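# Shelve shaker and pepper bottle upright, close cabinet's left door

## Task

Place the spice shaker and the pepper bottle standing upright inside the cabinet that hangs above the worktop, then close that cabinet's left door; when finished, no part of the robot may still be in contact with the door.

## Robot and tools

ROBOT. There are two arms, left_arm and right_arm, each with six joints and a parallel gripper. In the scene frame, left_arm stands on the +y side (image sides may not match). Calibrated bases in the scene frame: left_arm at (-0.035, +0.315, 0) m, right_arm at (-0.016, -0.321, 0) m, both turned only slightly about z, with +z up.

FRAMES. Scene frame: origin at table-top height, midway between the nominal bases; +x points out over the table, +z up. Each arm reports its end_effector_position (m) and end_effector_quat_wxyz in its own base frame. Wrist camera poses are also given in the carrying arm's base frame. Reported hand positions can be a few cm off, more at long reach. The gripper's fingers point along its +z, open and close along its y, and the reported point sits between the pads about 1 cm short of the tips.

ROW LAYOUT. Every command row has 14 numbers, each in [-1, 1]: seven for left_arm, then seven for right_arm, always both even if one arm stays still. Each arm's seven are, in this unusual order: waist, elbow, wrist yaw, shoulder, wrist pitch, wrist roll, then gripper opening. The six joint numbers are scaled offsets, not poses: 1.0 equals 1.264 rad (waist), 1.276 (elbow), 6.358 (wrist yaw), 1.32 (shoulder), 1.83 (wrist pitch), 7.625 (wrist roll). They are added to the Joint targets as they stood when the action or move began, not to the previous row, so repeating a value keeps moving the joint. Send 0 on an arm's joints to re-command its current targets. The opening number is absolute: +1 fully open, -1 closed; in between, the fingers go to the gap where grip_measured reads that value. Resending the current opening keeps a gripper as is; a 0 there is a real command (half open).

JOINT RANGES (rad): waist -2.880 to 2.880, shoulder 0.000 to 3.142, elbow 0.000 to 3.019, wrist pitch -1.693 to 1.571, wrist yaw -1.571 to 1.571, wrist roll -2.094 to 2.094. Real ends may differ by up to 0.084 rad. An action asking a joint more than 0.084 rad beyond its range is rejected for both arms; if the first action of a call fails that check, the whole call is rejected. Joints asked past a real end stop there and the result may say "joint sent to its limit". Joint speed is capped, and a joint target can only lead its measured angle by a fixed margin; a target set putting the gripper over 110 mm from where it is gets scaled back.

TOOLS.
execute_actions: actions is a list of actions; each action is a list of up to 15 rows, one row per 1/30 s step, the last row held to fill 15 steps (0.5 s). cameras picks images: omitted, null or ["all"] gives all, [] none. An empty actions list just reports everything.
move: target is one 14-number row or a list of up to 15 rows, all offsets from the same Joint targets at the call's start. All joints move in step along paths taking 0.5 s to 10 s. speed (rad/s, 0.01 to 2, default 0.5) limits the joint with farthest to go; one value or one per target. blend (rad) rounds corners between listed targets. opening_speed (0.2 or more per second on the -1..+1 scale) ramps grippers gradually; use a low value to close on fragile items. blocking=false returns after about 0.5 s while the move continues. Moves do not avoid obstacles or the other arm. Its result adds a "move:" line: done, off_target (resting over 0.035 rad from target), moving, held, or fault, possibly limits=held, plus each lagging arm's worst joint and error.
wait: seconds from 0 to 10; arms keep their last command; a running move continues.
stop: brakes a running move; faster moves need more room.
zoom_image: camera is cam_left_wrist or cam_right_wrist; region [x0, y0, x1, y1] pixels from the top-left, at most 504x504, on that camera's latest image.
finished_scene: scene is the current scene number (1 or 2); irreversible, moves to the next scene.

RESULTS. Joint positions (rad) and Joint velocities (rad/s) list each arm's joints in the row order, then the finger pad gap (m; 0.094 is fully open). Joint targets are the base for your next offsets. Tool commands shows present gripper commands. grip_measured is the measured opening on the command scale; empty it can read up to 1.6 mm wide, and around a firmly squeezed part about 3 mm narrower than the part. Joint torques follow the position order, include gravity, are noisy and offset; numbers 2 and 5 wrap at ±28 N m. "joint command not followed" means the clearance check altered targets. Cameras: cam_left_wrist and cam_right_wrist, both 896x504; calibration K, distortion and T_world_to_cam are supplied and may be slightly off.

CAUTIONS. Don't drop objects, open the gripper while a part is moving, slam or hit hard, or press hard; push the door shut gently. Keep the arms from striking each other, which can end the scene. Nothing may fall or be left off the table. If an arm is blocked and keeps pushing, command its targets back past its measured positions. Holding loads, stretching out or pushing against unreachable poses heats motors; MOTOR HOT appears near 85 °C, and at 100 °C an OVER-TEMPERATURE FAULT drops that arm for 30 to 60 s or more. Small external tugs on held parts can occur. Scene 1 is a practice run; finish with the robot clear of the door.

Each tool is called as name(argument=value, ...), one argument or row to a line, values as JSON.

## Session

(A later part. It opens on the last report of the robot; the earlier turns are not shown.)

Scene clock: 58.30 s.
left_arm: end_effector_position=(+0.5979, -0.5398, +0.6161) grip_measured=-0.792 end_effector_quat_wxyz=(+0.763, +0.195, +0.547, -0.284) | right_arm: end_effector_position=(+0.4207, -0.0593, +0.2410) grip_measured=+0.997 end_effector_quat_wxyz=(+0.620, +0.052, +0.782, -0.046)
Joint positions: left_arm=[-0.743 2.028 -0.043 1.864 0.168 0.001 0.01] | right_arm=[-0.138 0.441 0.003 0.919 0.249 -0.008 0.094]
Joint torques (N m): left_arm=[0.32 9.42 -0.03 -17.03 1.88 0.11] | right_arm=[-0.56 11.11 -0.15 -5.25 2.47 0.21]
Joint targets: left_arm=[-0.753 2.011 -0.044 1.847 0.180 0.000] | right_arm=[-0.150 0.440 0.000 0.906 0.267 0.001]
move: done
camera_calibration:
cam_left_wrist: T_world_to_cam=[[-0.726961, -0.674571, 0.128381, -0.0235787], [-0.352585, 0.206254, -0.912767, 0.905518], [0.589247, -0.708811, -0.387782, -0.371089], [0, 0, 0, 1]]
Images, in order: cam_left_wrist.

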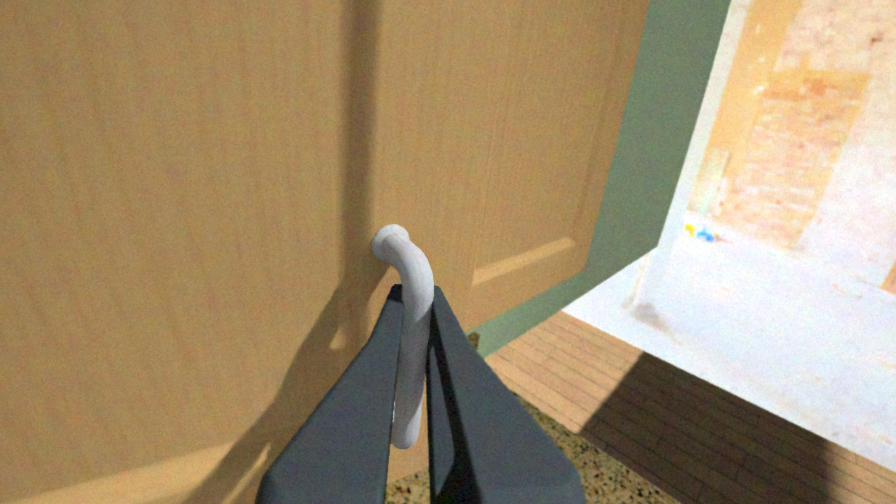

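move(
  target=[
    [-0.0024, -0.2154, 0.0125, -0.1641, 0.0123, 0, -1.0, 0, 0, 0, 0, 0, 0, 1.0],
    [0.0380, -0.3803, 0.0311, -0.3145, -0.0027, 0, -1.0, 0, 0, 0, 0, 0, 0, 1.0],
    [0.1108, -0.4967, 0.0586, -0.4448, -0.0303, 0, -1.0, 0, 0, 0, 0, 0, 0, 1.0],
    [0.2867, -0.5782, 0.1066, -0.5614, -0.0602, 0, -1.0, 0, 0, 0, 0, 0, 0, 1.0],
  ],
  speed=0.35,
  blend=0.06,
)

Scene clock: 62.17 s.
left_arm: end_effector_position=(+0.4331, -0.2848, +0.6127) grip_measured=-0.792 end_effector_quat_wxyz=(+0.685, +0.327, +0.546, -0.354) | right_arm: end_effector_position=(+0.4207, -0.0593, +0.2410) grip_measured=+0.997 end_effector_quat_wxyz=(+0.620, +0.052, +0.782, -0.046)
Joint positions: left_arm=[-0.389 1.293 0.614 1.133 0.074 -0.074 0.01] | right_arm=[-0.138 0.441 0.003 0.919 0.249 -0.008 0.094]
Joint torques (N m): left_arm=[0.85 9.21 0.6 -8 1.13 0.83] | right_arm=[-0.5 11.18 -0.18 -4.37 2.7 0.21]
Joint targets: left_arm=[-0.390 1.273 0.633 1.106 0.070 0.000] | right_arm=[-0.150 0.440 0.000 0.906 0.267 0.001]
move: off_target (left_arm); left_arm: the wrist roll is farthest, 0.074 rad from its target
camera_calibration:
cam_left_wrist: T_world_to_cam=[[-0.891763, -0.447038, 0.0701175, 0.20091], [-0.288034, 0.441273, -0.849891, 0.79221], [0.348992, -0.778097, -0.522273, 0.0722577], [0, 0, 0, 1]]
cam_right_wrist: T_world_to_cam=[[-0.165038, -0.975809, 0.143384, -0.0340557], [-0.833832, 0.0603997, -0.548704, 0.50646], [0.52677, -0.210115, -0.823629, 0.0909968], [0, 0, 0, 1]]

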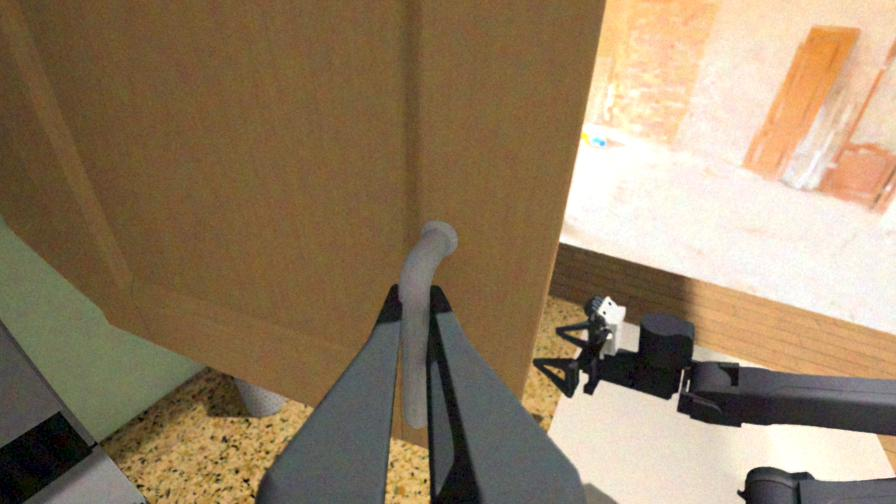

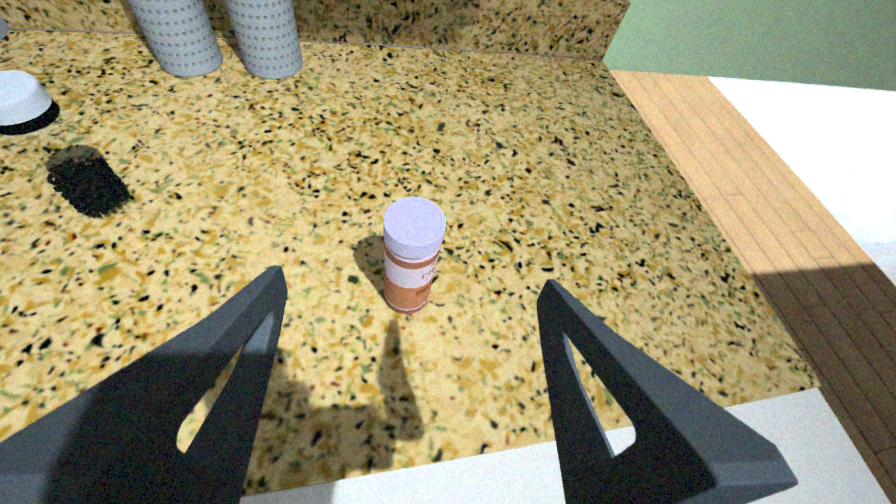

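move(
  target=[0, 0, 0, 0, 0, 0, -1.0, 0, -0.0823, 0, 0.6508, 0.5584, 0, 1.0],
  speed=0.6,
)

Scene clock: 65.13 s.
left_arm: end_effector_position=(+0.4331, -0.2848, +0.6127) grip_measured=-0.792 end_effector_quat_wxyz=(+0.685, +0.327, +0.546, -0.354) | right_arm: end_effector_position=(+0.4562, -0.0642, +0.0788) grip_measured=+0.997 end_effector_quat_wxyz=(+0.653, +0.050, +0.754, -0.049)
Joint positions: left_arm=[-0.389 1.293 0.614 1.133 0.074 -0.074 0.01] | right_arm=[-0.138 0.34 0.003 1.751 1.27 -0.008 0.094]
Joint torques (N m): left_arm=[1.2 9.26 0.61 -7.94 1.11 0.84] | right_arm=[-0.09 3.44 -0.19 -8.23 2.59 0.24]
Joint targets: left_arm=[-0.390 1.273 0.633 1.106 0.070 0.000] | right_arm=[-0.150 0.336 0.000 1.765 1.289 0.001]
move: off_target (left_arm); left_arm: the wrist roll is farthest, 0.074 rad from its target
camera_calibration:
cam_left_wrist: T_world_to_cam=[[-0.891763, -0.447038, 0.0701175, 0.20091], [-0.288034, 0.441273, -0.849891, 0.79221], [0.348992, -0.778097, -0.522273, 0.0722577], [0, 0, 0, 1]]
cam_right_wrist: T_world_to_cam=[[-0.177371, -0.9741, 0.140247, -0.003748], [-0.783028, 0.0533578, -0.619694, 0.4293], [0.59616, -0.219733, -0.772211, -0.0987223], [0, 0, 0, 1]]

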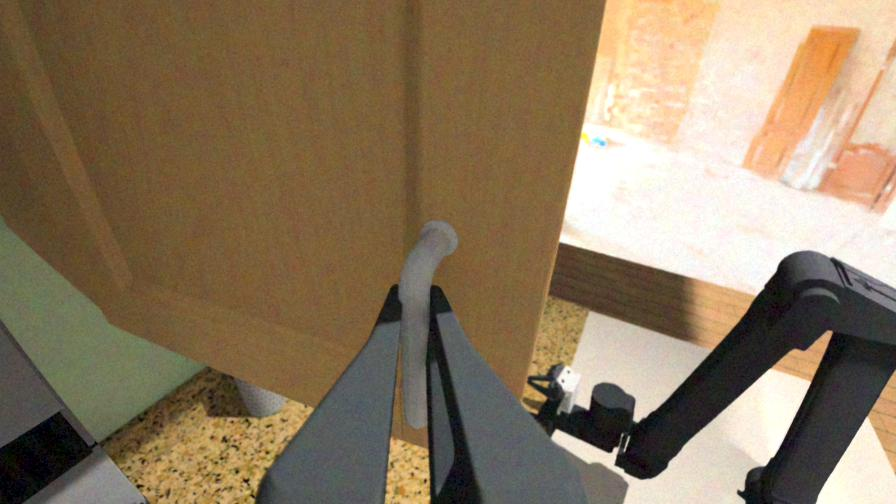

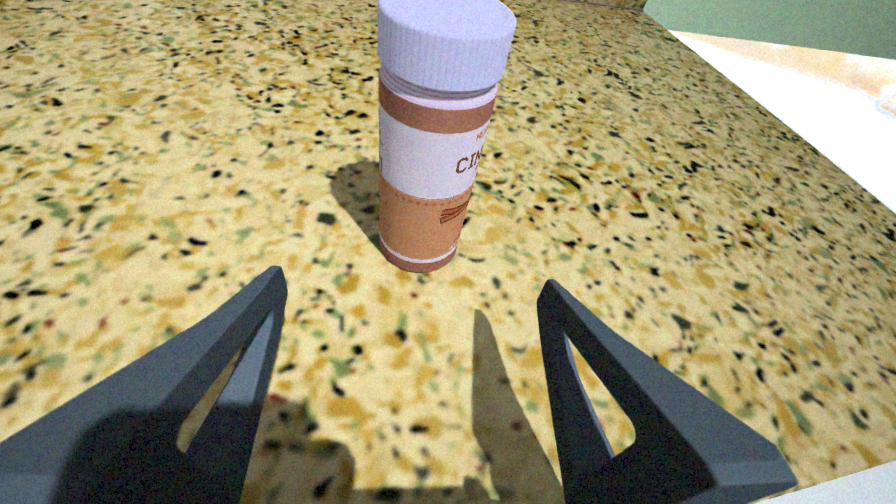

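move(
  target=[0, 0, 0, 0, 0, 0, -1.0, 0, 0.2288, 0.0079, 0.0553, -0.1251, 0, 1.0],
  speed=0.3,
  cameras=["cam_right_wrist"],
)

Scene clock: 68.07 s.
left_arm: end_effector_position=(+0.4331, -0.2848, +0.6127) grip_measured=-0.792 end_effector_quat_wxyz=(+0.685, +0.327, +0.546, -0.354) | right_arm: end_effector_position=(+0.5478, -0.0844, +0.0841) grip_measured=+0.997 end_effector_quat_wxyz=(+0.647, +0.064, +0.757, -0.065)
Joint positions: left_arm=[-0.389 1.293 0.614 1.133 0.074 -0.074 0.01] | right_arm=[-0.138 0.597 0.046 1.819 1.068 -0.008 0.094]
Joint torques (N m): left_arm=[1.08 9.18 0.61 -8.06 1.14 0.83] | right_arm=[-0.73 8.44 0.13 -10.81 1.59 0.21]
Joint targets: left_arm=[-0.390 1.273 0.633 1.106 0.070 0.000] | right_arm=[-0.150 0.627 0.050 1.838 1.060 0.001]
move: off_target (left_arm); left_arm: the wrist roll is farthest, 0.074 rad from its target
camera_calibration:
cam_right_wrist: T_world_to_cam=[[-0.216853, -0.965031, 0.147278, 0.0139025], [-0.788068, 0.0840186, -0.609827, 0.509935], [0.576128, -0.248308, -0.77873, -0.144539], [0, 0, 0, 1]]
Images, in order: cam_right_wrist.

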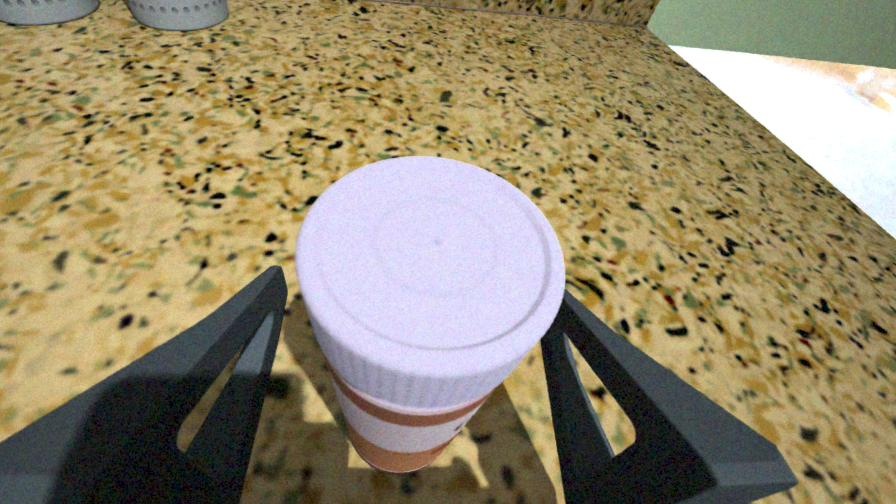

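move(
  target=[0, 0, 0, 0, 0, 0, -1.0, 0, 0, 0, 0, 0, 0, -0.1],
  opening_speed=0.6,
  cameras=["cam_right_wrist"],
)

Scene clock: 70.47 s.
left_arm: end_effector_position=(+0.4331, -0.2848, +0.6127) grip_measured=-0.792 end_effector_quat_wxyz=(+0.685, +0.327, +0.546, -0.354) | right_arm: end_effector_position=(+0.5478, -0.0845, +0.0841) grip_measured=-0.090 end_effector_quat_wxyz=(+0.647, +0.065, +0.757, -0.064)
Joint positions: left_arm=[-0.389 1.293 0.614 1.133 0.074 -0.074 0.01] | right_arm=[-0.138 0.597 0.047 1.819 1.068 -0.006 0.043]
Joint torques (N m): left_arm=[1.03 9.21 0.61 -8 1.16 0.83] | right_arm=[-1.03 8.47 0.15 -10.34 1.5 0.17]
Joint targets: left_arm=[-0.390 1.273 0.633 1.106 0.070 0.000] | right_arm=[-0.150 0.627 0.050 1.838 1.060 0.001]
move: off_target (left_arm); left_arm: the wrist roll is farthest, 0.074 rad from its target
camera_calibration:
cam_right_wrist: T_world_to_cam=[[-0.217482, -0.965107, 0.145845, 0.0142962], [-0.787853, 0.0853685, -0.609919, 0.509935], [0.576186, -0.247551, -0.778928, -0.144499], [0, 0, 0, 1]]
Images, in order: cam_right_wrist.

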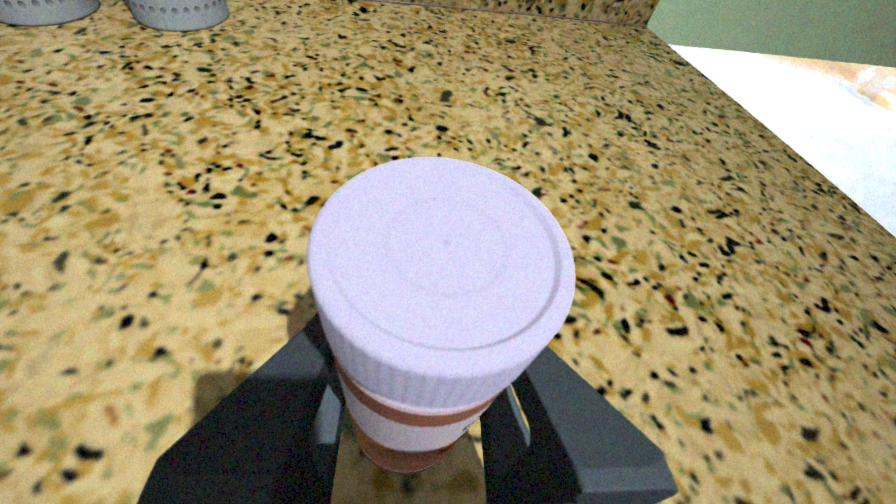

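zoom_image(
  camera="cam_right_wrist",
  region=[280, 300, 580, 504],
)

Scaled by 1.680 from the camera's 896x504 image, which has a finer 1280x720 frame.

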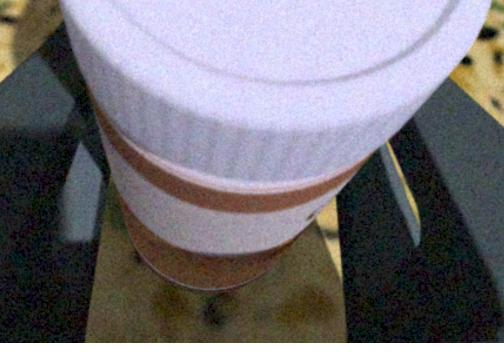

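move(
  target=[0, 0, 0, 0, 0, 0, -1.0, 0, 0, 0, 0, 0, 0, -0.25],
  opening_speed=0.4,
  cameras=["cam_right_wrist"],
)

Scene clock: 71.47 s.
left_arm: end_effector_position=(+0.4331, -0.2848, +0.6127) grip_measured=-0.792 end_effector_quat_wxyz=(+0.685, +0.327, +0.546, -0.354) | right_arm: end_effector_position=(+0.5478, -0.0845, +0.0841) grip_measured=-0.112 end_effector_quat_wxyz=(+0.648, +0.065, +0.757, -0.064)
Joint positions: left_arm=[-0.389 1.293 0.614 1.133 0.074 -0.074 0.01] | right_arm=[-0.138 0.597 0.047 1.819 1.068 -0.006 0.042]
Joint torques (N m): left_arm=[0.97 9.18 0.61 -8 1.1 0.83] | right_arm=[-0.32 8.43 0.08 -10.4 1.7 0.18]
Joint targets: left_arm=[-0.390 1.273 0.633 1.106 0.070 0.000] | right_arm=[-0.150 0.627 0.050 1.838 1.060 0.001]
move: off_target (left_arm); left_arm: the wrist roll is farthest, 0.074 rad from its target
camera_calibration:
cam_right_wrist: T_world_to_cam=[[-0.217548, -0.965148, 0.145473, 0.0143605], [-0.787805, 0.0856405, -0.609941, 0.509934], [0.576225, -0.247296, -0.77898, -0.144495], [0, 0, 0, 1]]
Images, in order: cam_right_wrist.

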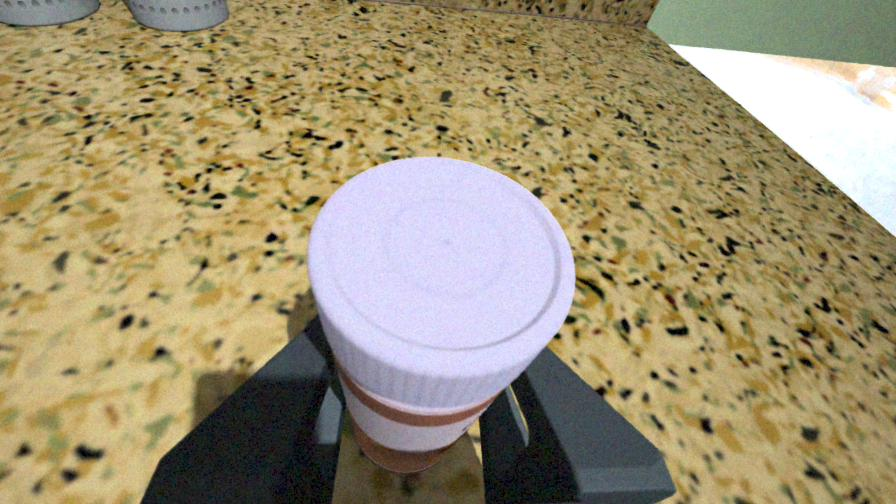

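move(
  target=[
    [0, 0, 0, 0, 0, 0, -1.0, 0.1187, 0.1356, -0.0047, -0.6083, -0.5109, 0, -0.25],
    [0, 0, 0, 0, 0, 0, -1.0, 0.3228, 0.8746, -0.0079, -0.5970, -1.0, 0, -0.25],
  ],
  speed=0.6,
  blend=0.1,
)

Scene clock: 76.27 s.
left_arm: end_effector_position=(+0.4331, -0.2848, +0.6127) grip_measured=-0.792 end_effector_quat_wxyz=(+0.685, +0.327, +0.546, -0.354) | right_arm: end_effector_position=(+0.4313, +0.1065, +0.6893) grip_measured=-0.113 end_effector_quat_wxyz=(+0.656, -0.093, +0.745, +0.078)
Joint positions: left_arm=[-0.389 1.293 0.614 1.133 0.074 -0.074 0.01] | right_arm=[0.244 1.691 0.002 1.053 -0.766 -0.006 0.042]
Joint torques (N m): left_arm=[1.2 9.26 0.61 -7.94 1.13 0.85] | right_arm=[0.38 15.04 -0.15 -4.89 1.83 0.19]
Joint targets: left_arm=[-0.390 1.273 0.633 1.106 0.070 0.000] | right_arm=[0.258 1.743 0.000 1.050 -0.770 0.001]
move: off_target (left_arm, right_arm); left_arm: the wrist roll is farthest, 0.074 rad from its target; right_arm: the elbow is farthest, 0.052 rad from its target
camera_calibration:
cam_left_wrist: T_world_to_cam=[[-0.891763, -0.447038, 0.0701175, 0.20091], [-0.288034, 0.441273, -0.849891, 0.79221], [0.348992, -0.778097, -0.522273, 0.0722577], [0, 0, 0, 1]]
cam_right_wrist: T_world_to_cam=[[0.197045, -0.97068, 0.137673, -0.0875135], [-0.738127, -0.239304, -0.630795, 0.798479], [0.645245, 0.0226748, -0.763639, 0.372257], [0, 0, 0, 1]]

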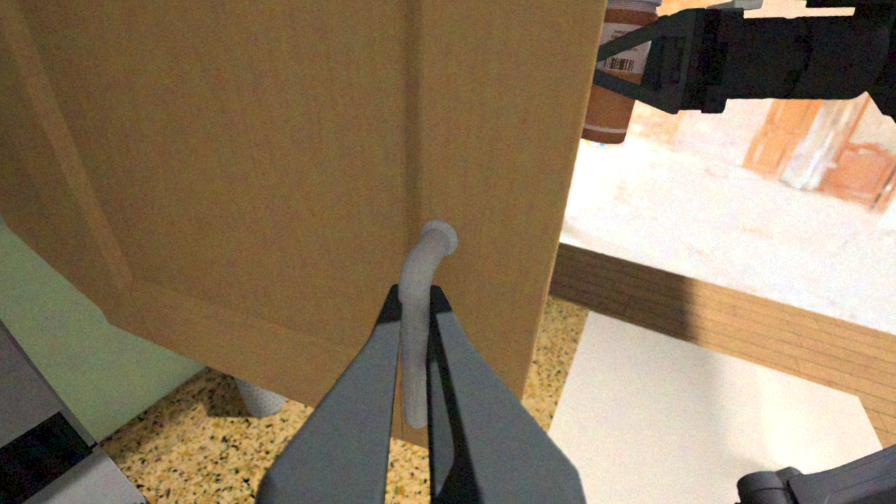

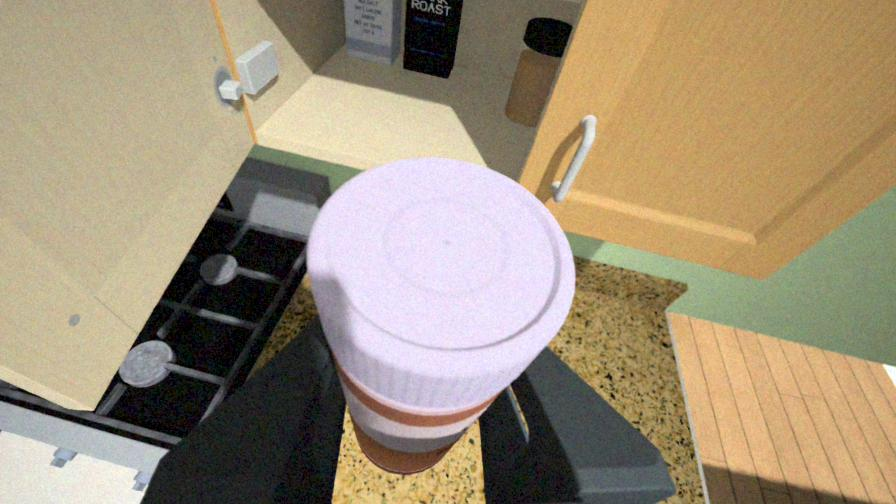

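move(
  target=[0, 0, 0, 0, 0, 0, -1.0, 0, 0, 0, -0.08, 0.2732, 0, -0.25],
  speed=0.8,
  cameras=["cam_right_wrist"],
)

Scene clock: 78.80 s.
left_arm: end_effector_position=(+0.4331, -0.2848, +0.6127) grip_measured=-0.792 end_effector_quat_wxyz=(+0.685, +0.327, +0.546, -0.354) | right_arm: end_effector_position=(+0.3405, +0.0839, +0.8505) grip_measured=-0.113 end_effector_quat_wxyz=(+0.846, -0.064, +0.520, +0.101)
Joint positions: left_arm=[-0.389 1.293 0.614 1.133 0.074 -0.074 0.01] | right_arm=[0.244 1.7 0.002 0.942 -0.29 -0.006 0.042]
Joint torques (N m): left_arm=[0.97 9.21 0.6 -8 1.11 0.83] | right_arm=[0.73 12.86 -0.16 -1.08 2.25 0.18]
Joint targets: left_arm=[-0.390 1.273 0.633 1.106 0.070 0.000] | right_arm=[0.258 1.743 0.000 0.944 -0.270 0.001]
move: off_target (left_arm, right_arm); left_arm: the wrist roll is farthest, 0.074 rad from its target; right_arm: the elbow is farthest, 0.043 rad from its target
camera_calibration:
cam_right_wrist: T_world_to_cam=[[0.129265, -0.987563, 0.0894934, -0.0482943], [-0.264451, -0.121315, -0.956738, 0.93378], [0.955697, 0.100006, -0.276844, 0.0282148], [0, 0, 0, 1]]
Images, in order: cam_right_wrist.

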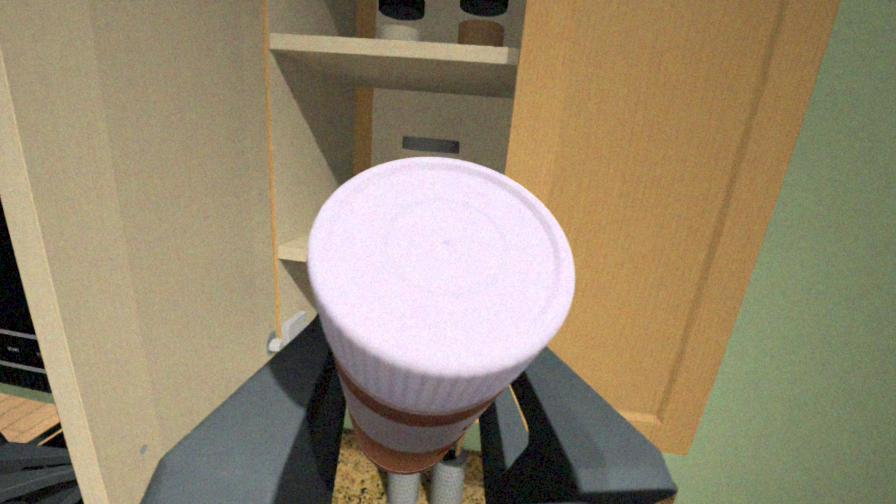

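move(
  target=[0, 0, 0, 0, 0, 0, -1.0, 0.0356, 0.1908, 0, 0.4111, -0.1836, 0, -0.25],
  speed=0.5,
)

Scene clock: 82.60 s.
left_arm: end_effector_position=(+0.4331, -0.2848, +0.6127) grip_measured=-0.792 end_effector_quat_wxyz=(+0.685, +0.327, +0.546, -0.354) | right_arm: end_effector_position=(+0.6241, +0.1845, +0.6269) grip_measured=-0.113 end_effector_quat_wxyz=(+0.635, -0.112, +0.759, +0.089)
Joint positions: left_arm=[-0.389 1.293 0.614 1.133 0.074 -0.074 0.01] | right_arm=[0.289 1.92 0.002 1.495 -0.604 -0.006 0.042]
Joint torques (N m): left_arm=[1.03 9.17 0.6 -7.88 1.17 0.82] | right_arm=[0.85 17.57 -0.18 -14.15 1.92 0.12]
Heat: left arm: hottest elbow 36 °C; right arm: hottest elbow 33 °C.
Joint targets: left_arm=[-0.390 1.273 0.633 1.106 0.070 0.000] | right_arm=[0.302 1.987 0.000 1.487 -0.606 0.001]
move: off_target (left_arm, right_arm); left_arm: the wrist roll is farthest, 0.074 rad from its target; right_arm: the elbow is farthest, 0.066 rad from its target
camera_calibration:
cam_left_wrist: T_world_to_cam=[[-0.891763, -0.447038, 0.0701175, 0.20091], [-0.288034, 0.441273, -0.849891, 0.79221], [0.348992, -0.778097, -0.522273, 0.0722577], [0, 0, 0, 1]]
cam_right_wrist: T_world_to_cam=[[0.247007, -0.958887, 0.139726, -0.0758889], [-0.756858, -0.280954, -0.590111, 0.913996], [0.605106, 0.0400094, -0.795139, 0.239997], [0, 0, 0, 1]]

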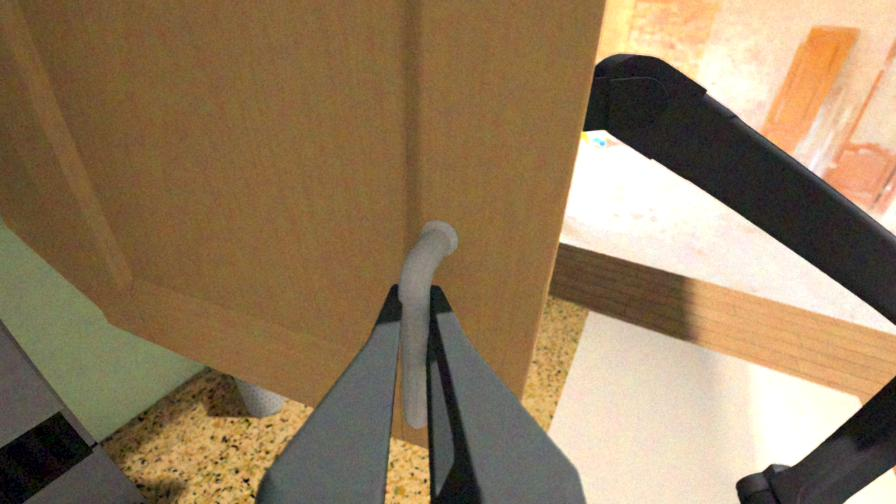

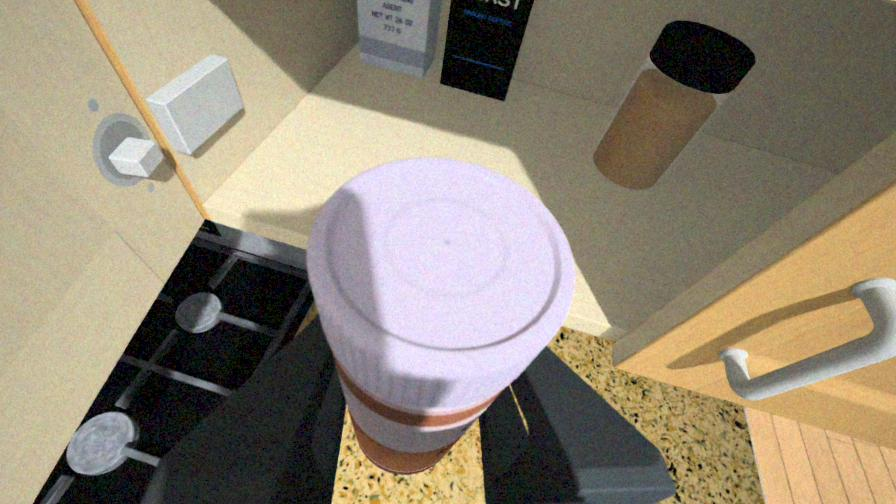

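move(
  target=[
    [0, 0, 0, 0, 0, 0, -1.0, 0.003, 0.2022, 0, 0.1409, -0.0240, 0, -0.25],
    [0, 0, 0, 0, 0, 0, -1.0, 0.003, 0.5243, 0, 0.3492, -0.0978, 0, -0.25],
  ],
  speed=0.35,
  blend=0.05,
  cameras=["cam_right_wrist"],
)

Scene clock: 85.77 s.
left_arm: end_effector_position=(+0.4331, -0.2848, +0.6127) grip_measured=-0.792 end_effector_quat_wxyz=(+0.685, +0.327, +0.546, -0.354) | right_arm: end_effector_position=(+0.7104, +0.2239, +0.6943) grip_measured=-0.113 end_effector_quat_wxyz=(+0.670, -0.115, +0.726, +0.102)
Joint positions: left_arm=[-0.389 1.293 0.614 1.133 0.074 -0.074 0.01] | right_arm=[0.306 2.608 -0.002 1.902 -0.788 -0.006 0.042]
Joint torques (N m): left_arm=[1.2 9.18 0.62 -7.77 1.11 0.83] | right_arm=[0.67 14.13 0.06 -13.27 1.98 0.17]
Joint targets: left_arm=[-0.390 1.273 0.633 1.106 0.070 0.000] | right_arm=[0.307 2.656 0.000 1.948 -0.785 0.001]
move: off_target (left_arm, right_arm); left_arm: the wrist roll is farthest, 0.074 rad from its target; right_arm: the elbow is farthest, 0.048 rad from its target
camera_calibration:
cam_right_wrist: T_world_to_cam=[[0.25426, -0.957641, 0.135185, -0.0710944], [-0.692415, -0.277836, -0.665859, 1.03632], [0.675214, 0.0756974, -0.733728, 0.139353], [0, 0, 0, 1]]
Images, in order: cam_right_wrist.

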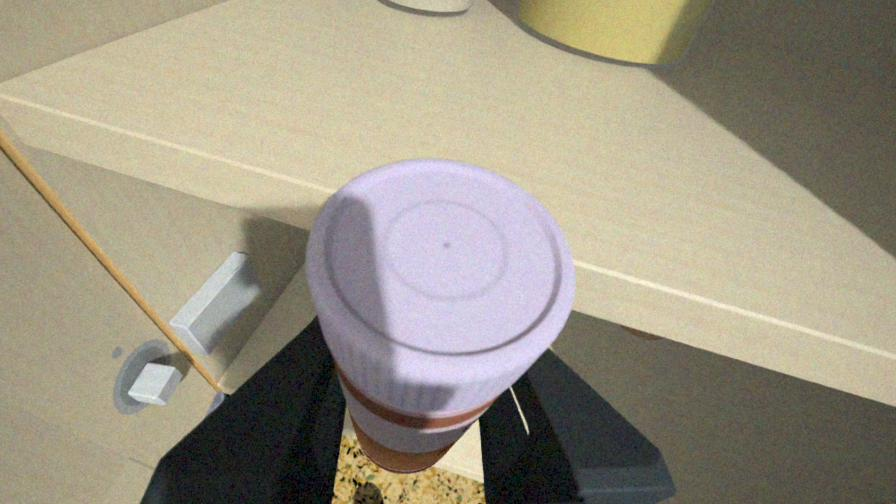

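move(
  target=[0, 0, 0, 0, 0, 0, -1.0, 0, -0.6089, 0, -0.3735, 0.1229, 0, -0.25],
  speed=0.4,
  cameras=["cam_right_wrist"],
)

Scene clock: 90.27 s.
left_arm: end_effector_position=(+0.4331, -0.2848, +0.6127) grip_measured=-0.792 end_effector_quat_wxyz=(+0.685, +0.327, +0.546, -0.354) | right_arm: end_effector_position=(+0.6187, +0.1950, +0.6168) grip_measured=-0.113 end_effector_quat_wxyz=(+0.632, -0.120, +0.760, +0.096)
Joint positions: left_arm=[-0.389 1.293 0.614 1.133 0.074 -0.074 0.01] | right_arm=[0.306 1.878 -0.002 1.479 -0.583 -0.006 0.042]
Joint torques (N m): left_arm=[0.97 9.21 0.61 -7.82 1.13 0.83] | right_arm=[0.26 11.58 0.05 -15.21 2.81 0.16]
Joint targets: left_arm=[-0.390 1.273 0.633 1.106 0.070 0.000] | right_arm=[0.307 1.879 0.000 1.455 -0.560 0.001]
move: off_target (left_arm); left_arm: the wrist roll is farthest, 0.074 rad from its target
camera_calibration:
cam_right_wrist: T_world_to_cam=[[0.267746, -0.953388, 0.139156, -0.0766261], [-0.753945, -0.297244, -0.585843, 0.905617], [0.599899, 0.0519415, -0.798388, 0.237762], [0, 0, 0, 1]]
Images, in order: cam_right_wrist.

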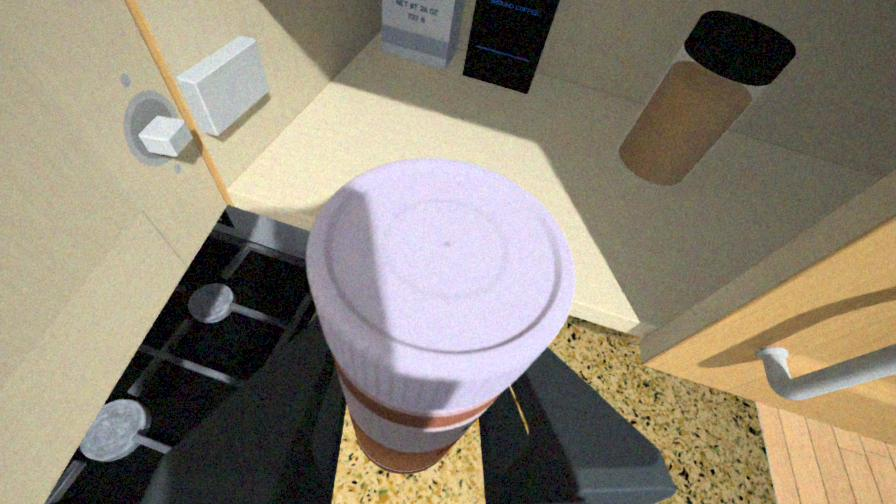

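move(
  target=[0, 0, 0, 0, 0, 0, -1.0, 0, 0.0972, 0, 0.0242, 0, 0, -0.25],
  speed=0.2,
  cameras=["cam_right_wrist"],
)

Scene clock: 91.83 s.
left_arm: end_effector_position=(+0.4331, -0.2848, +0.6127) grip_measured=-0.792 end_effector_quat_wxyz=(+0.685, +0.327, +0.546, -0.354) | right_arm: end_effector_position=(+0.6112, +0.1926, +0.6562) grip_measured=-0.113 end_effector_quat_wxyz=(+0.657, -0.116, +0.738, +0.100)
Joint positions: left_arm=[-0.389 1.293 0.614 1.133 0.074 -0.074 0.01] | right_arm=[0.306 1.944 -0.002 1.479 -0.58 -0.006 0.042]
Joint torques (N m): left_arm=[1.08 9.24 0.61 -8 1.17 0.84] | right_arm=[0.15 16.68 0.04 -12.63 2.56 0.16]
Joint targets: left_arm=[-0.390 1.273 0.633 1.106 0.070 0.000] | right_arm=[0.307 2.003 0.000 1.487 -0.560 0.001]
move: off_target (left_arm, right_arm); left_arm: the wrist roll is farthest, 0.074 rad from its target; right_arm: the elbow is farthest, 0.059 rad from its target
camera_calibration:
cam_right_wrist: T_world_to_cam=[[0.258761, -0.956222, 0.136686, -0.0746882], [-0.714027, -0.284653, -0.639639, 0.930834], [0.650545, 0.0679162, -0.756425, 0.212194], [0, 0, 0, 1]]
Images, in order: cam_right_wrist.

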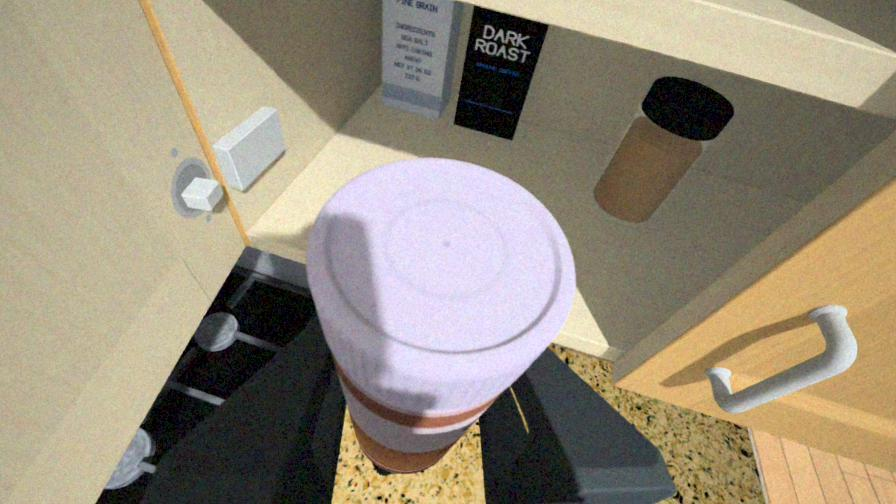

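move(
  target=[
    [0, 0, 0, 0, 0, 0, -1.0, 0, 0, 0, 0.0189, 0, 0, -0.25],
    [0, 0, 0, 0, 0, 0, -1.0, 0, 0.2006, 0, 0.1652, -0.0448, 0, -0.25],
  ],
  speed=0.2,
  cameras=["cam_right_wrist"],
)

Scene clock: 94.37 s.
left_arm: end_effector_position=(+0.4331, -0.2848, +0.6127) grip_measured=-0.792 end_effector_quat_wxyz=(+0.685, +0.327, +0.546, -0.354) | right_arm: end_effector_position=(+0.6817, +0.2149, +0.6463) grip_measured=-0.113 end_effector_quat_wxyz=(+0.649, -0.118, +0.746, +0.099)
Joint positions: left_arm=[-0.389 1.293 0.614 1.133 0.074 -0.074 0.01] | right_arm=[0.306 2.193 -0.002 1.694 -0.639 -0.006 0.042]
Joint torques (N m): left_arm=[0.97 9.24 0.61 -8.12 1.11 0.83] | right_arm=[0.32 17.31 0.06 -14.8 1.54 0.18]
Joint targets: left_arm=[-0.390 1.273 0.633 1.106 0.070 0.000] | right_arm=[0.307 2.259 0.000 1.705 -0.642 0.001]
move: off_target (left_arm, right_arm); left_arm: the wrist roll is farthest, 0.074 rad from its target; right_arm: the elbow is farthest, 0.066 rad from its target
camera_calibration:
cam_right_wrist: T_world_to_cam=[[0.261855, -0.955246, 0.137614, -0.0732402], [-0.728249, -0.289139, -0.621331, 0.980012], [0.633313, 0.0624811, -0.771369, 0.179956], [0, 0, 0, 1]]
Images, in order: cam_right_wrist.

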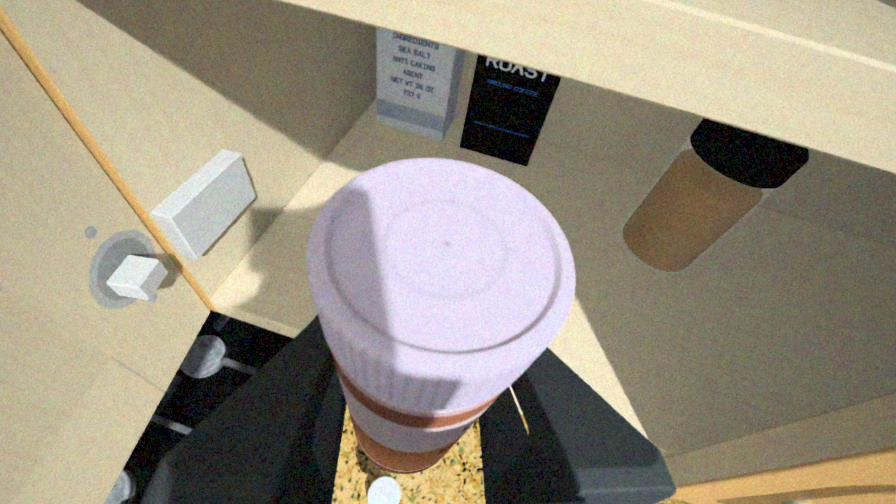

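move(
  target=[0, 0, 0, 0, 0, 0, -1.0, 0, 0.2524, 0, 0.1712, -0.0579, 0, -0.25],
  speed=0.2,
  cameras=["cam_right_wrist"],
)

Scene clock: 96.93 s.
left_arm: end_effector_position=(+0.4331, -0.2848, +0.6127) grip_measured=-0.792 end_effector_quat_wxyz=(+0.685, +0.327, +0.546, -0.354) | right_arm: end_effector_position=(+0.7373, +0.2324, +0.6437) grip_measured=-0.113 end_effector_quat_wxyz=(+0.647, -0.118, +0.747, +0.098)
Joint positions: left_arm=[-0.389 1.293 0.614 1.133 0.074 -0.074 0.01] | right_arm=[0.306 2.517 -0.002 1.917 -0.744 -0.006 0.042]
Joint torques (N m): left_arm=[1.2 9.25 0.61 -7.88 1.18 0.83] | right_arm=[-0.09 16.54 0.05 -18.37 1.7 0.16]
Joint targets: left_arm=[-0.390 1.273 0.633 1.106 0.070 0.000] | right_arm=[0.307 2.581 0.000 1.931 -0.748 0.001]
move: off_target (left_arm, right_arm); left_arm: the wrist roll is farthest, 0.074 rad from its target; right_arm: the elbow is farthest, 0.064 rad from its target
camera_calibration:
cam_right_wrist: T_world_to_cam=[[0.262456, -0.955056, 0.137785, -0.0712847], [-0.730954, -0.289992, -0.617747, 1.02385], [0.629939, 0.0614169, -0.774212, 0.146193], [0, 0, 0, 1]]
Images, in order: cam_right_wrist.

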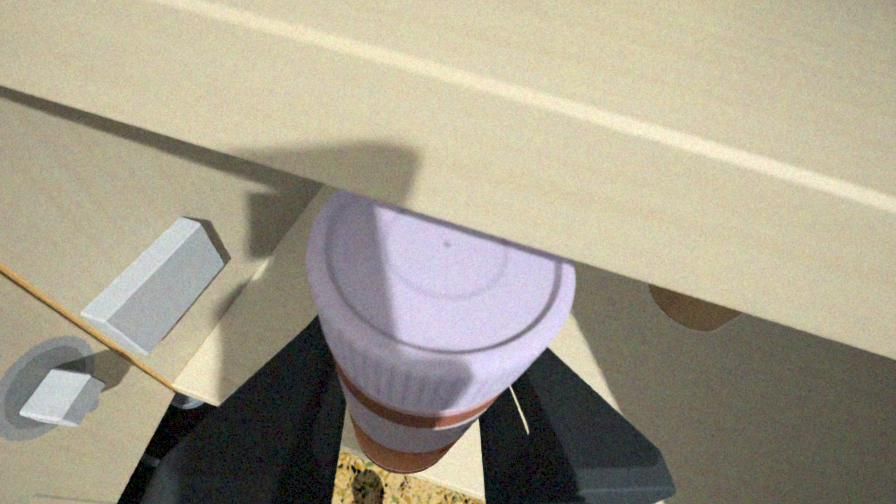

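move(
  target=[
    [0, 0, 0, 0, 0, 0, -1.0, 0, -0.0439, 0, -0.0258, 0.0120, 0, -0.25],
    [0, 0, 0, 0, 0, 0, -1.0, 0, -0.1418, 0, -0.0561, 0.0516, 0, -0.25],
  ],
  speed=[0.2, 0.12],
  cameras=["cam_right_wrist"],
)

Scene clock: 100.20 s.
left_arm: end_effector_position=(+0.4331, -0.2848, +0.6127) grip_measured=-0.792 end_effector_quat_wxyz=(+0.685, +0.327, +0.546, -0.354) | right_arm: end_effector_position=(+0.7454, +0.2350, +0.6130) grip_measured=-0.113 end_effector_quat_wxyz=(+0.637, -0.119, +0.755, +0.097)
Joint positions: left_arm=[-0.389 1.293 0.614 1.133 0.074 -0.074 0.01] | right_arm=[0.306 2.399 -0.002 1.891 -0.678 -0.006 0.042]
Joint torques (N m): left_arm=[1.14 9.21 0.61 -8 1.13 0.84] | right_arm=[0.5 11.06 0.01 -22.42 2.69 0.17]
Joint targets: left_arm=[-0.390 1.273 0.633 1.106 0.070 0.000] | right_arm=[0.307 2.400 0.000 1.857 -0.654 0.001]
move: off_target (left_arm); left_arm: the wrist roll is farthest, 0.074 rad from its target
camera_calibration:
cam_right_wrist: T_world_to_cam=[[0.265725, -0.954025, 0.13866, -0.0699528], [-0.74533, -0.294527, -0.598111, 1.01126], [0.611452, 0.0555855, -0.789327, 0.141571], [0, 0, 0, 1]]
Images, in order: cam_right_wrist.

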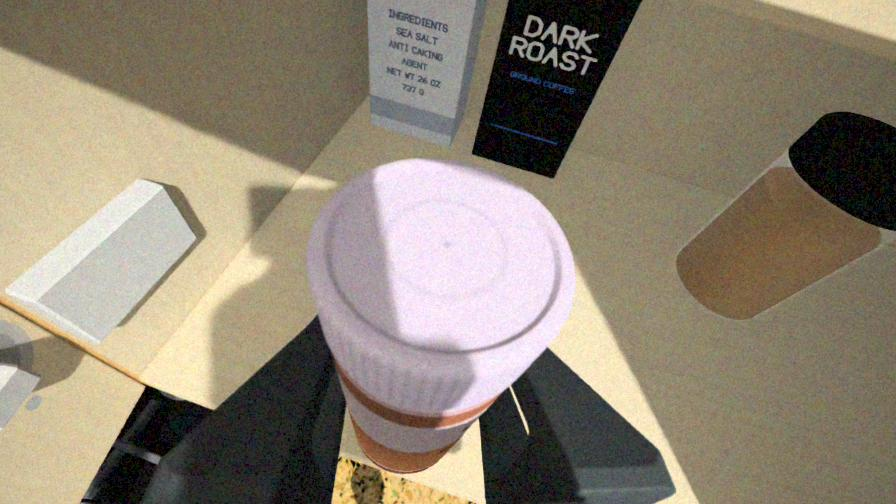

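move(
  target=[0, 0, 0, 0, 0, 0, -1.0, 0, -0.0235, 0, 0, 0.0164, 0, -0.25],
  speed=0.06,
  cameras=["cam_right_wrist"],
)

Scene clock: 102.60 s.
left_arm: end_effector_position=(+0.4331, -0.2848, +0.6127) grip_measured=-0.792 end_effector_quat_wxyz=(+0.685, +0.327, +0.546, -0.354) | right_arm: end_effector_position=(+0.7497, +0.2363, +0.6051) grip_measured=-0.113 end_effector_quat_wxyz=(+0.639, -0.119, +0.754, +0.097)
Joint positions: left_arm=[-0.389 1.293 0.614 1.133 0.074 -0.074 0.01] | right_arm=[0.306 2.371 -0.002 1.889 -0.648 -0.006 0.042]
Joint torques (N m): left_arm=[1.14 9.2 0.61 -8 1.17 0.84] | right_arm=[-0.5 11.1 0.02 -21.95 2.84 0.2]
Joint targets: left_arm=[-0.390 1.273 0.633 1.106 0.070 0.000] | right_arm=[0.307 2.370 0.000 1.857 -0.624 0.001]
move: off_target (left_arm); left_arm: the wrist roll is farthest, 0.074 rad from its target
camera_calibration:
cam_right_wrist: T_world_to_cam=[[0.265271, -0.954168, 0.138544, -0.0682682], [-0.743367, -0.293908, -0.600852, 1.01018], [0.614033, 0.0563996, -0.787263, 0.129306], [0, 0, 0, 1]]
Images, in order: cam_right_wrist.

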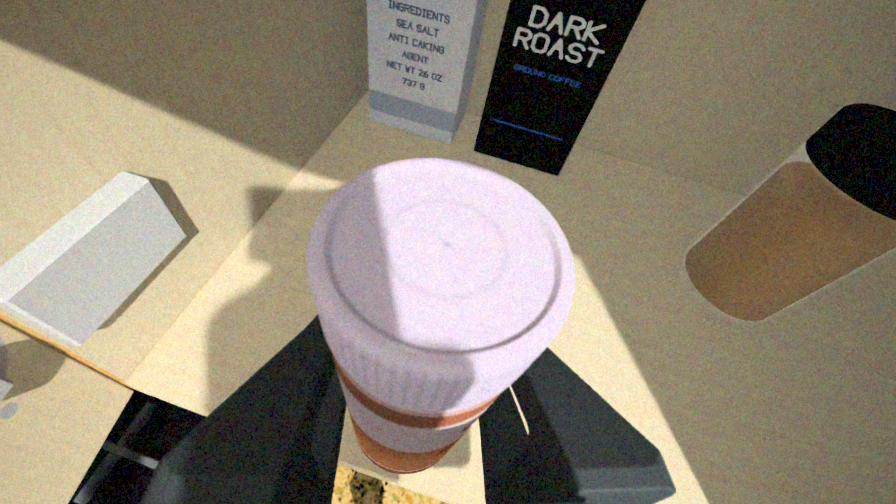

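move(
  target=[0, 0, 0, 0, 0, 0, -1.0, 0, -0.0157, 0, 0, 0.0109, 0, -0.25],
  speed=0.05,
  cameras=[],
)

Scene clock: 104.00 s.
left_arm: end_effector_position=(+0.4331, -0.2848, +0.6127) grip_measured=-0.792 end_effector_quat_wxyz=(+0.685, +0.327, +0.546, -0.354) | right_arm: end_effector_position=(+0.7510, +0.2367, +0.6032) grip_measured=-0.113 end_effector_quat_wxyz=(+0.642, -0.118, +0.751, +0.098)
Joint positions: left_arm=[-0.389 1.293 0.614 1.133 0.074 -0.074 0.01] | right_arm=[0.306 2.353 -0.002 1.885 -0.625 -0.006 0.042]
Joint torques (N m): left_arm=[1.26 9.24 0.61 -8.06 1.16 0.83] | right_arm=[0.44 11.06 0.09 -21.66 2.78 0.11]
Joint targets: left_arm=[-0.390 1.273 0.633 1.106 0.070 0.000] | right_arm=[0.307 2.350 0.000 1.857 -0.604 0.001]
move: off_target (left_arm); left_arm: the wrist roll is farthest, 0.074 rad from its target

move(
  target=[0, 0, 0, 0, 0, 0, -1.0, 0, -0.0157, 0, 0, 0.0055, 0, -0.25],
  speed=0.05,
  cameras=["cam_right_wrist"],
)

Scene clock: 104.93 s.
left_arm: end_effector_position=(+0.4331, -0.2848, +0.6127) grip_measured=-0.792 end_effector_quat_wxyz=(+0.685, +0.327, +0.546, -0.354) | right_arm: end_effector_position=(+0.7511, +0.2367, +0.6003) grip_measured=-0.113 end_effector_quat_wxyz=(+0.642, -0.118, +0.751, +0.098)
Joint positions: left_arm=[-0.389 1.293 0.614 1.133 0.074 -0.074 0.01] | right_arm=[0.306 2.335 -0.002 1.879 -0.612 -0.006 0.042]
Joint torques (N m): left_arm=[1.08 9.24 0.61 -8 1.11 0.83] | right_arm=[0.03 10.86 0.05 -21.95 2.82 0.22]
Joint targets: left_arm=[-0.390 1.273 0.633 1.106 0.070 0.000] | right_arm=[0.307 2.330 0.000 1.857 -0.594 0.001]
move: off_target (left_arm); left_arm: the wrist roll is farthest, 0.074 rad from its target
camera_calibration:
cam_right_wrist: T_world_to_cam=[[0.264062, -0.954549, 0.138226, -0.0663622], [-0.738089, -0.292243, -0.608127, 1.00847], [0.620882, 0.0585601, -0.781713, 0.115637], [0, 0, 0, 1]]
Images, in order: cam_right_wrist.

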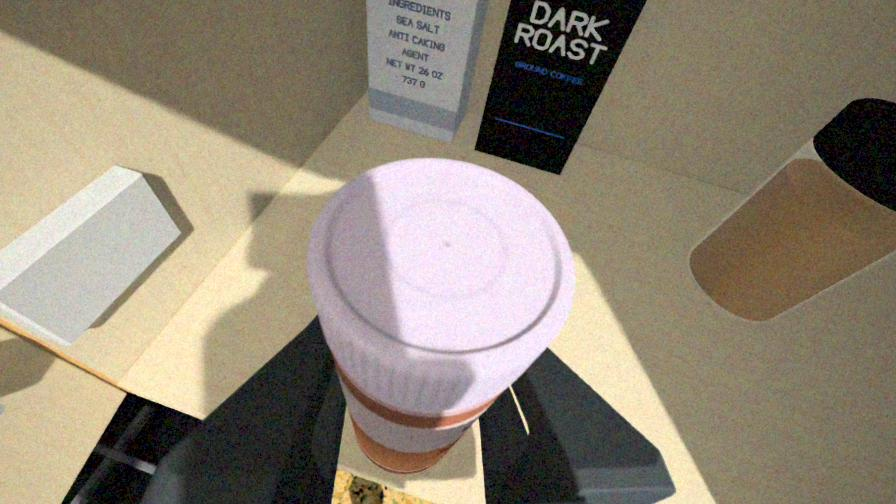

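move(
  target=[0, 0, 0, 0, 0, 0, -1.0, 0, -0.0157, 0, 0, 0.0055, 0, -0.25],
  speed=0.05,
  cameras=[],
)

Scene clock: 106.03 s.
left_arm: end_effector_position=(+0.4331, -0.2848, +0.6127) grip_measured=-0.792 end_effector_quat_wxyz=(+0.685, +0.327, +0.546, -0.354) | right_arm: end_effector_position=(+0.7540, +0.2377, +0.5869) grip_measured=-0.113 end_effector_quat_wxyz=(+0.635, -0.119, +0.757, +0.097)
Joint positions: left_arm=[-0.389 1.293 0.614 1.133 0.074 -0.074 0.01] | right_arm=[0.306 2.309 -0.002 1.878 -0.608 -0.006 0.042]
Joint torques (N m): left_arm=[1.03 9.22 0.61 -7.88 1.17 0.83] | right_arm=[0.09 11.32 0.02 -22.01 2.71 0.18]
Joint targets: left_arm=[-0.390 1.273 0.633 1.106 0.070 0.000] | right_arm=[0.307 2.310 0.000 1.857 -0.584 0.001]
move: off_target (left_arm); left_arm: the wrist roll is farthest, 0.074 rad from its target

wait(
  seconds=0.1,
  cameras=["cam_right_wrist"],
)

Scene clock: 106.23 s.
left_arm: end_effector_position=(+0.4331, -0.2848, +0.6127) grip_measured=-0.792 end_effector_quat_wxyz=(+0.685, +0.327, +0.546, -0.354) | right_arm: end_effector_position=(+0.7540, +0.2377, +0.5870) grip_measured=-0.113 end_effector_quat_wxyz=(+0.635, -0.119, +0.757, +0.097)
Joint positions: left_arm=[-0.389 1.293 0.614 1.133 0.074 -0.074 0.01] | right_arm=[0.306 2.309 -0.002 1.878 -0.607 -0.006 0.042]
Joint torques (N m): left_arm=[1.14 9.2 0.6 -7.94 1.13 0.84] | right_arm=[0.32 11.51 0.03 -21.71 2.88 0.2]
Joint targets: left_arm=[-0.390 1.273 0.633 1.106 0.070 0.000] | right_arm=[0.307 2.310 0.000 1.857 -0.584 0.001]
Tool commands: left_gripper/opening=-1.0 right_gripper/opening=-0.25
wait: 0.10 s; at rest by 0.07 s
camera_calibration:
cam_right_wrist: T_world_to_cam=[[0.266684, -0.953723, 0.138899, -0.0669758], [-0.749445, -0.295825, -0.592301, 1.00288], [0.605981, 0.0538598, -0.793654, 0.122694], [0, 0, 0, 1]]
Images, in order: cam_right_wrist.

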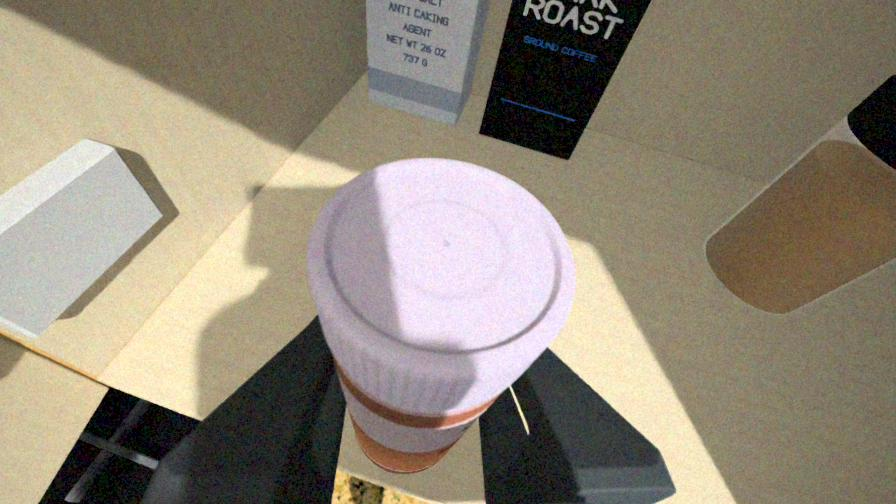

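zoom_image(
  camera="cam_right_wrist",
  region=[280, 330, 560, 504],
)

Scaled by 1.800 from the camera's 896x504 image, which has a finer 1280x720 frame.

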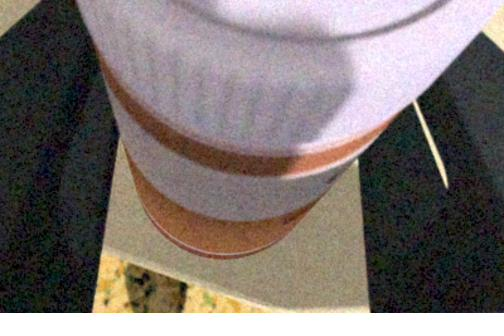

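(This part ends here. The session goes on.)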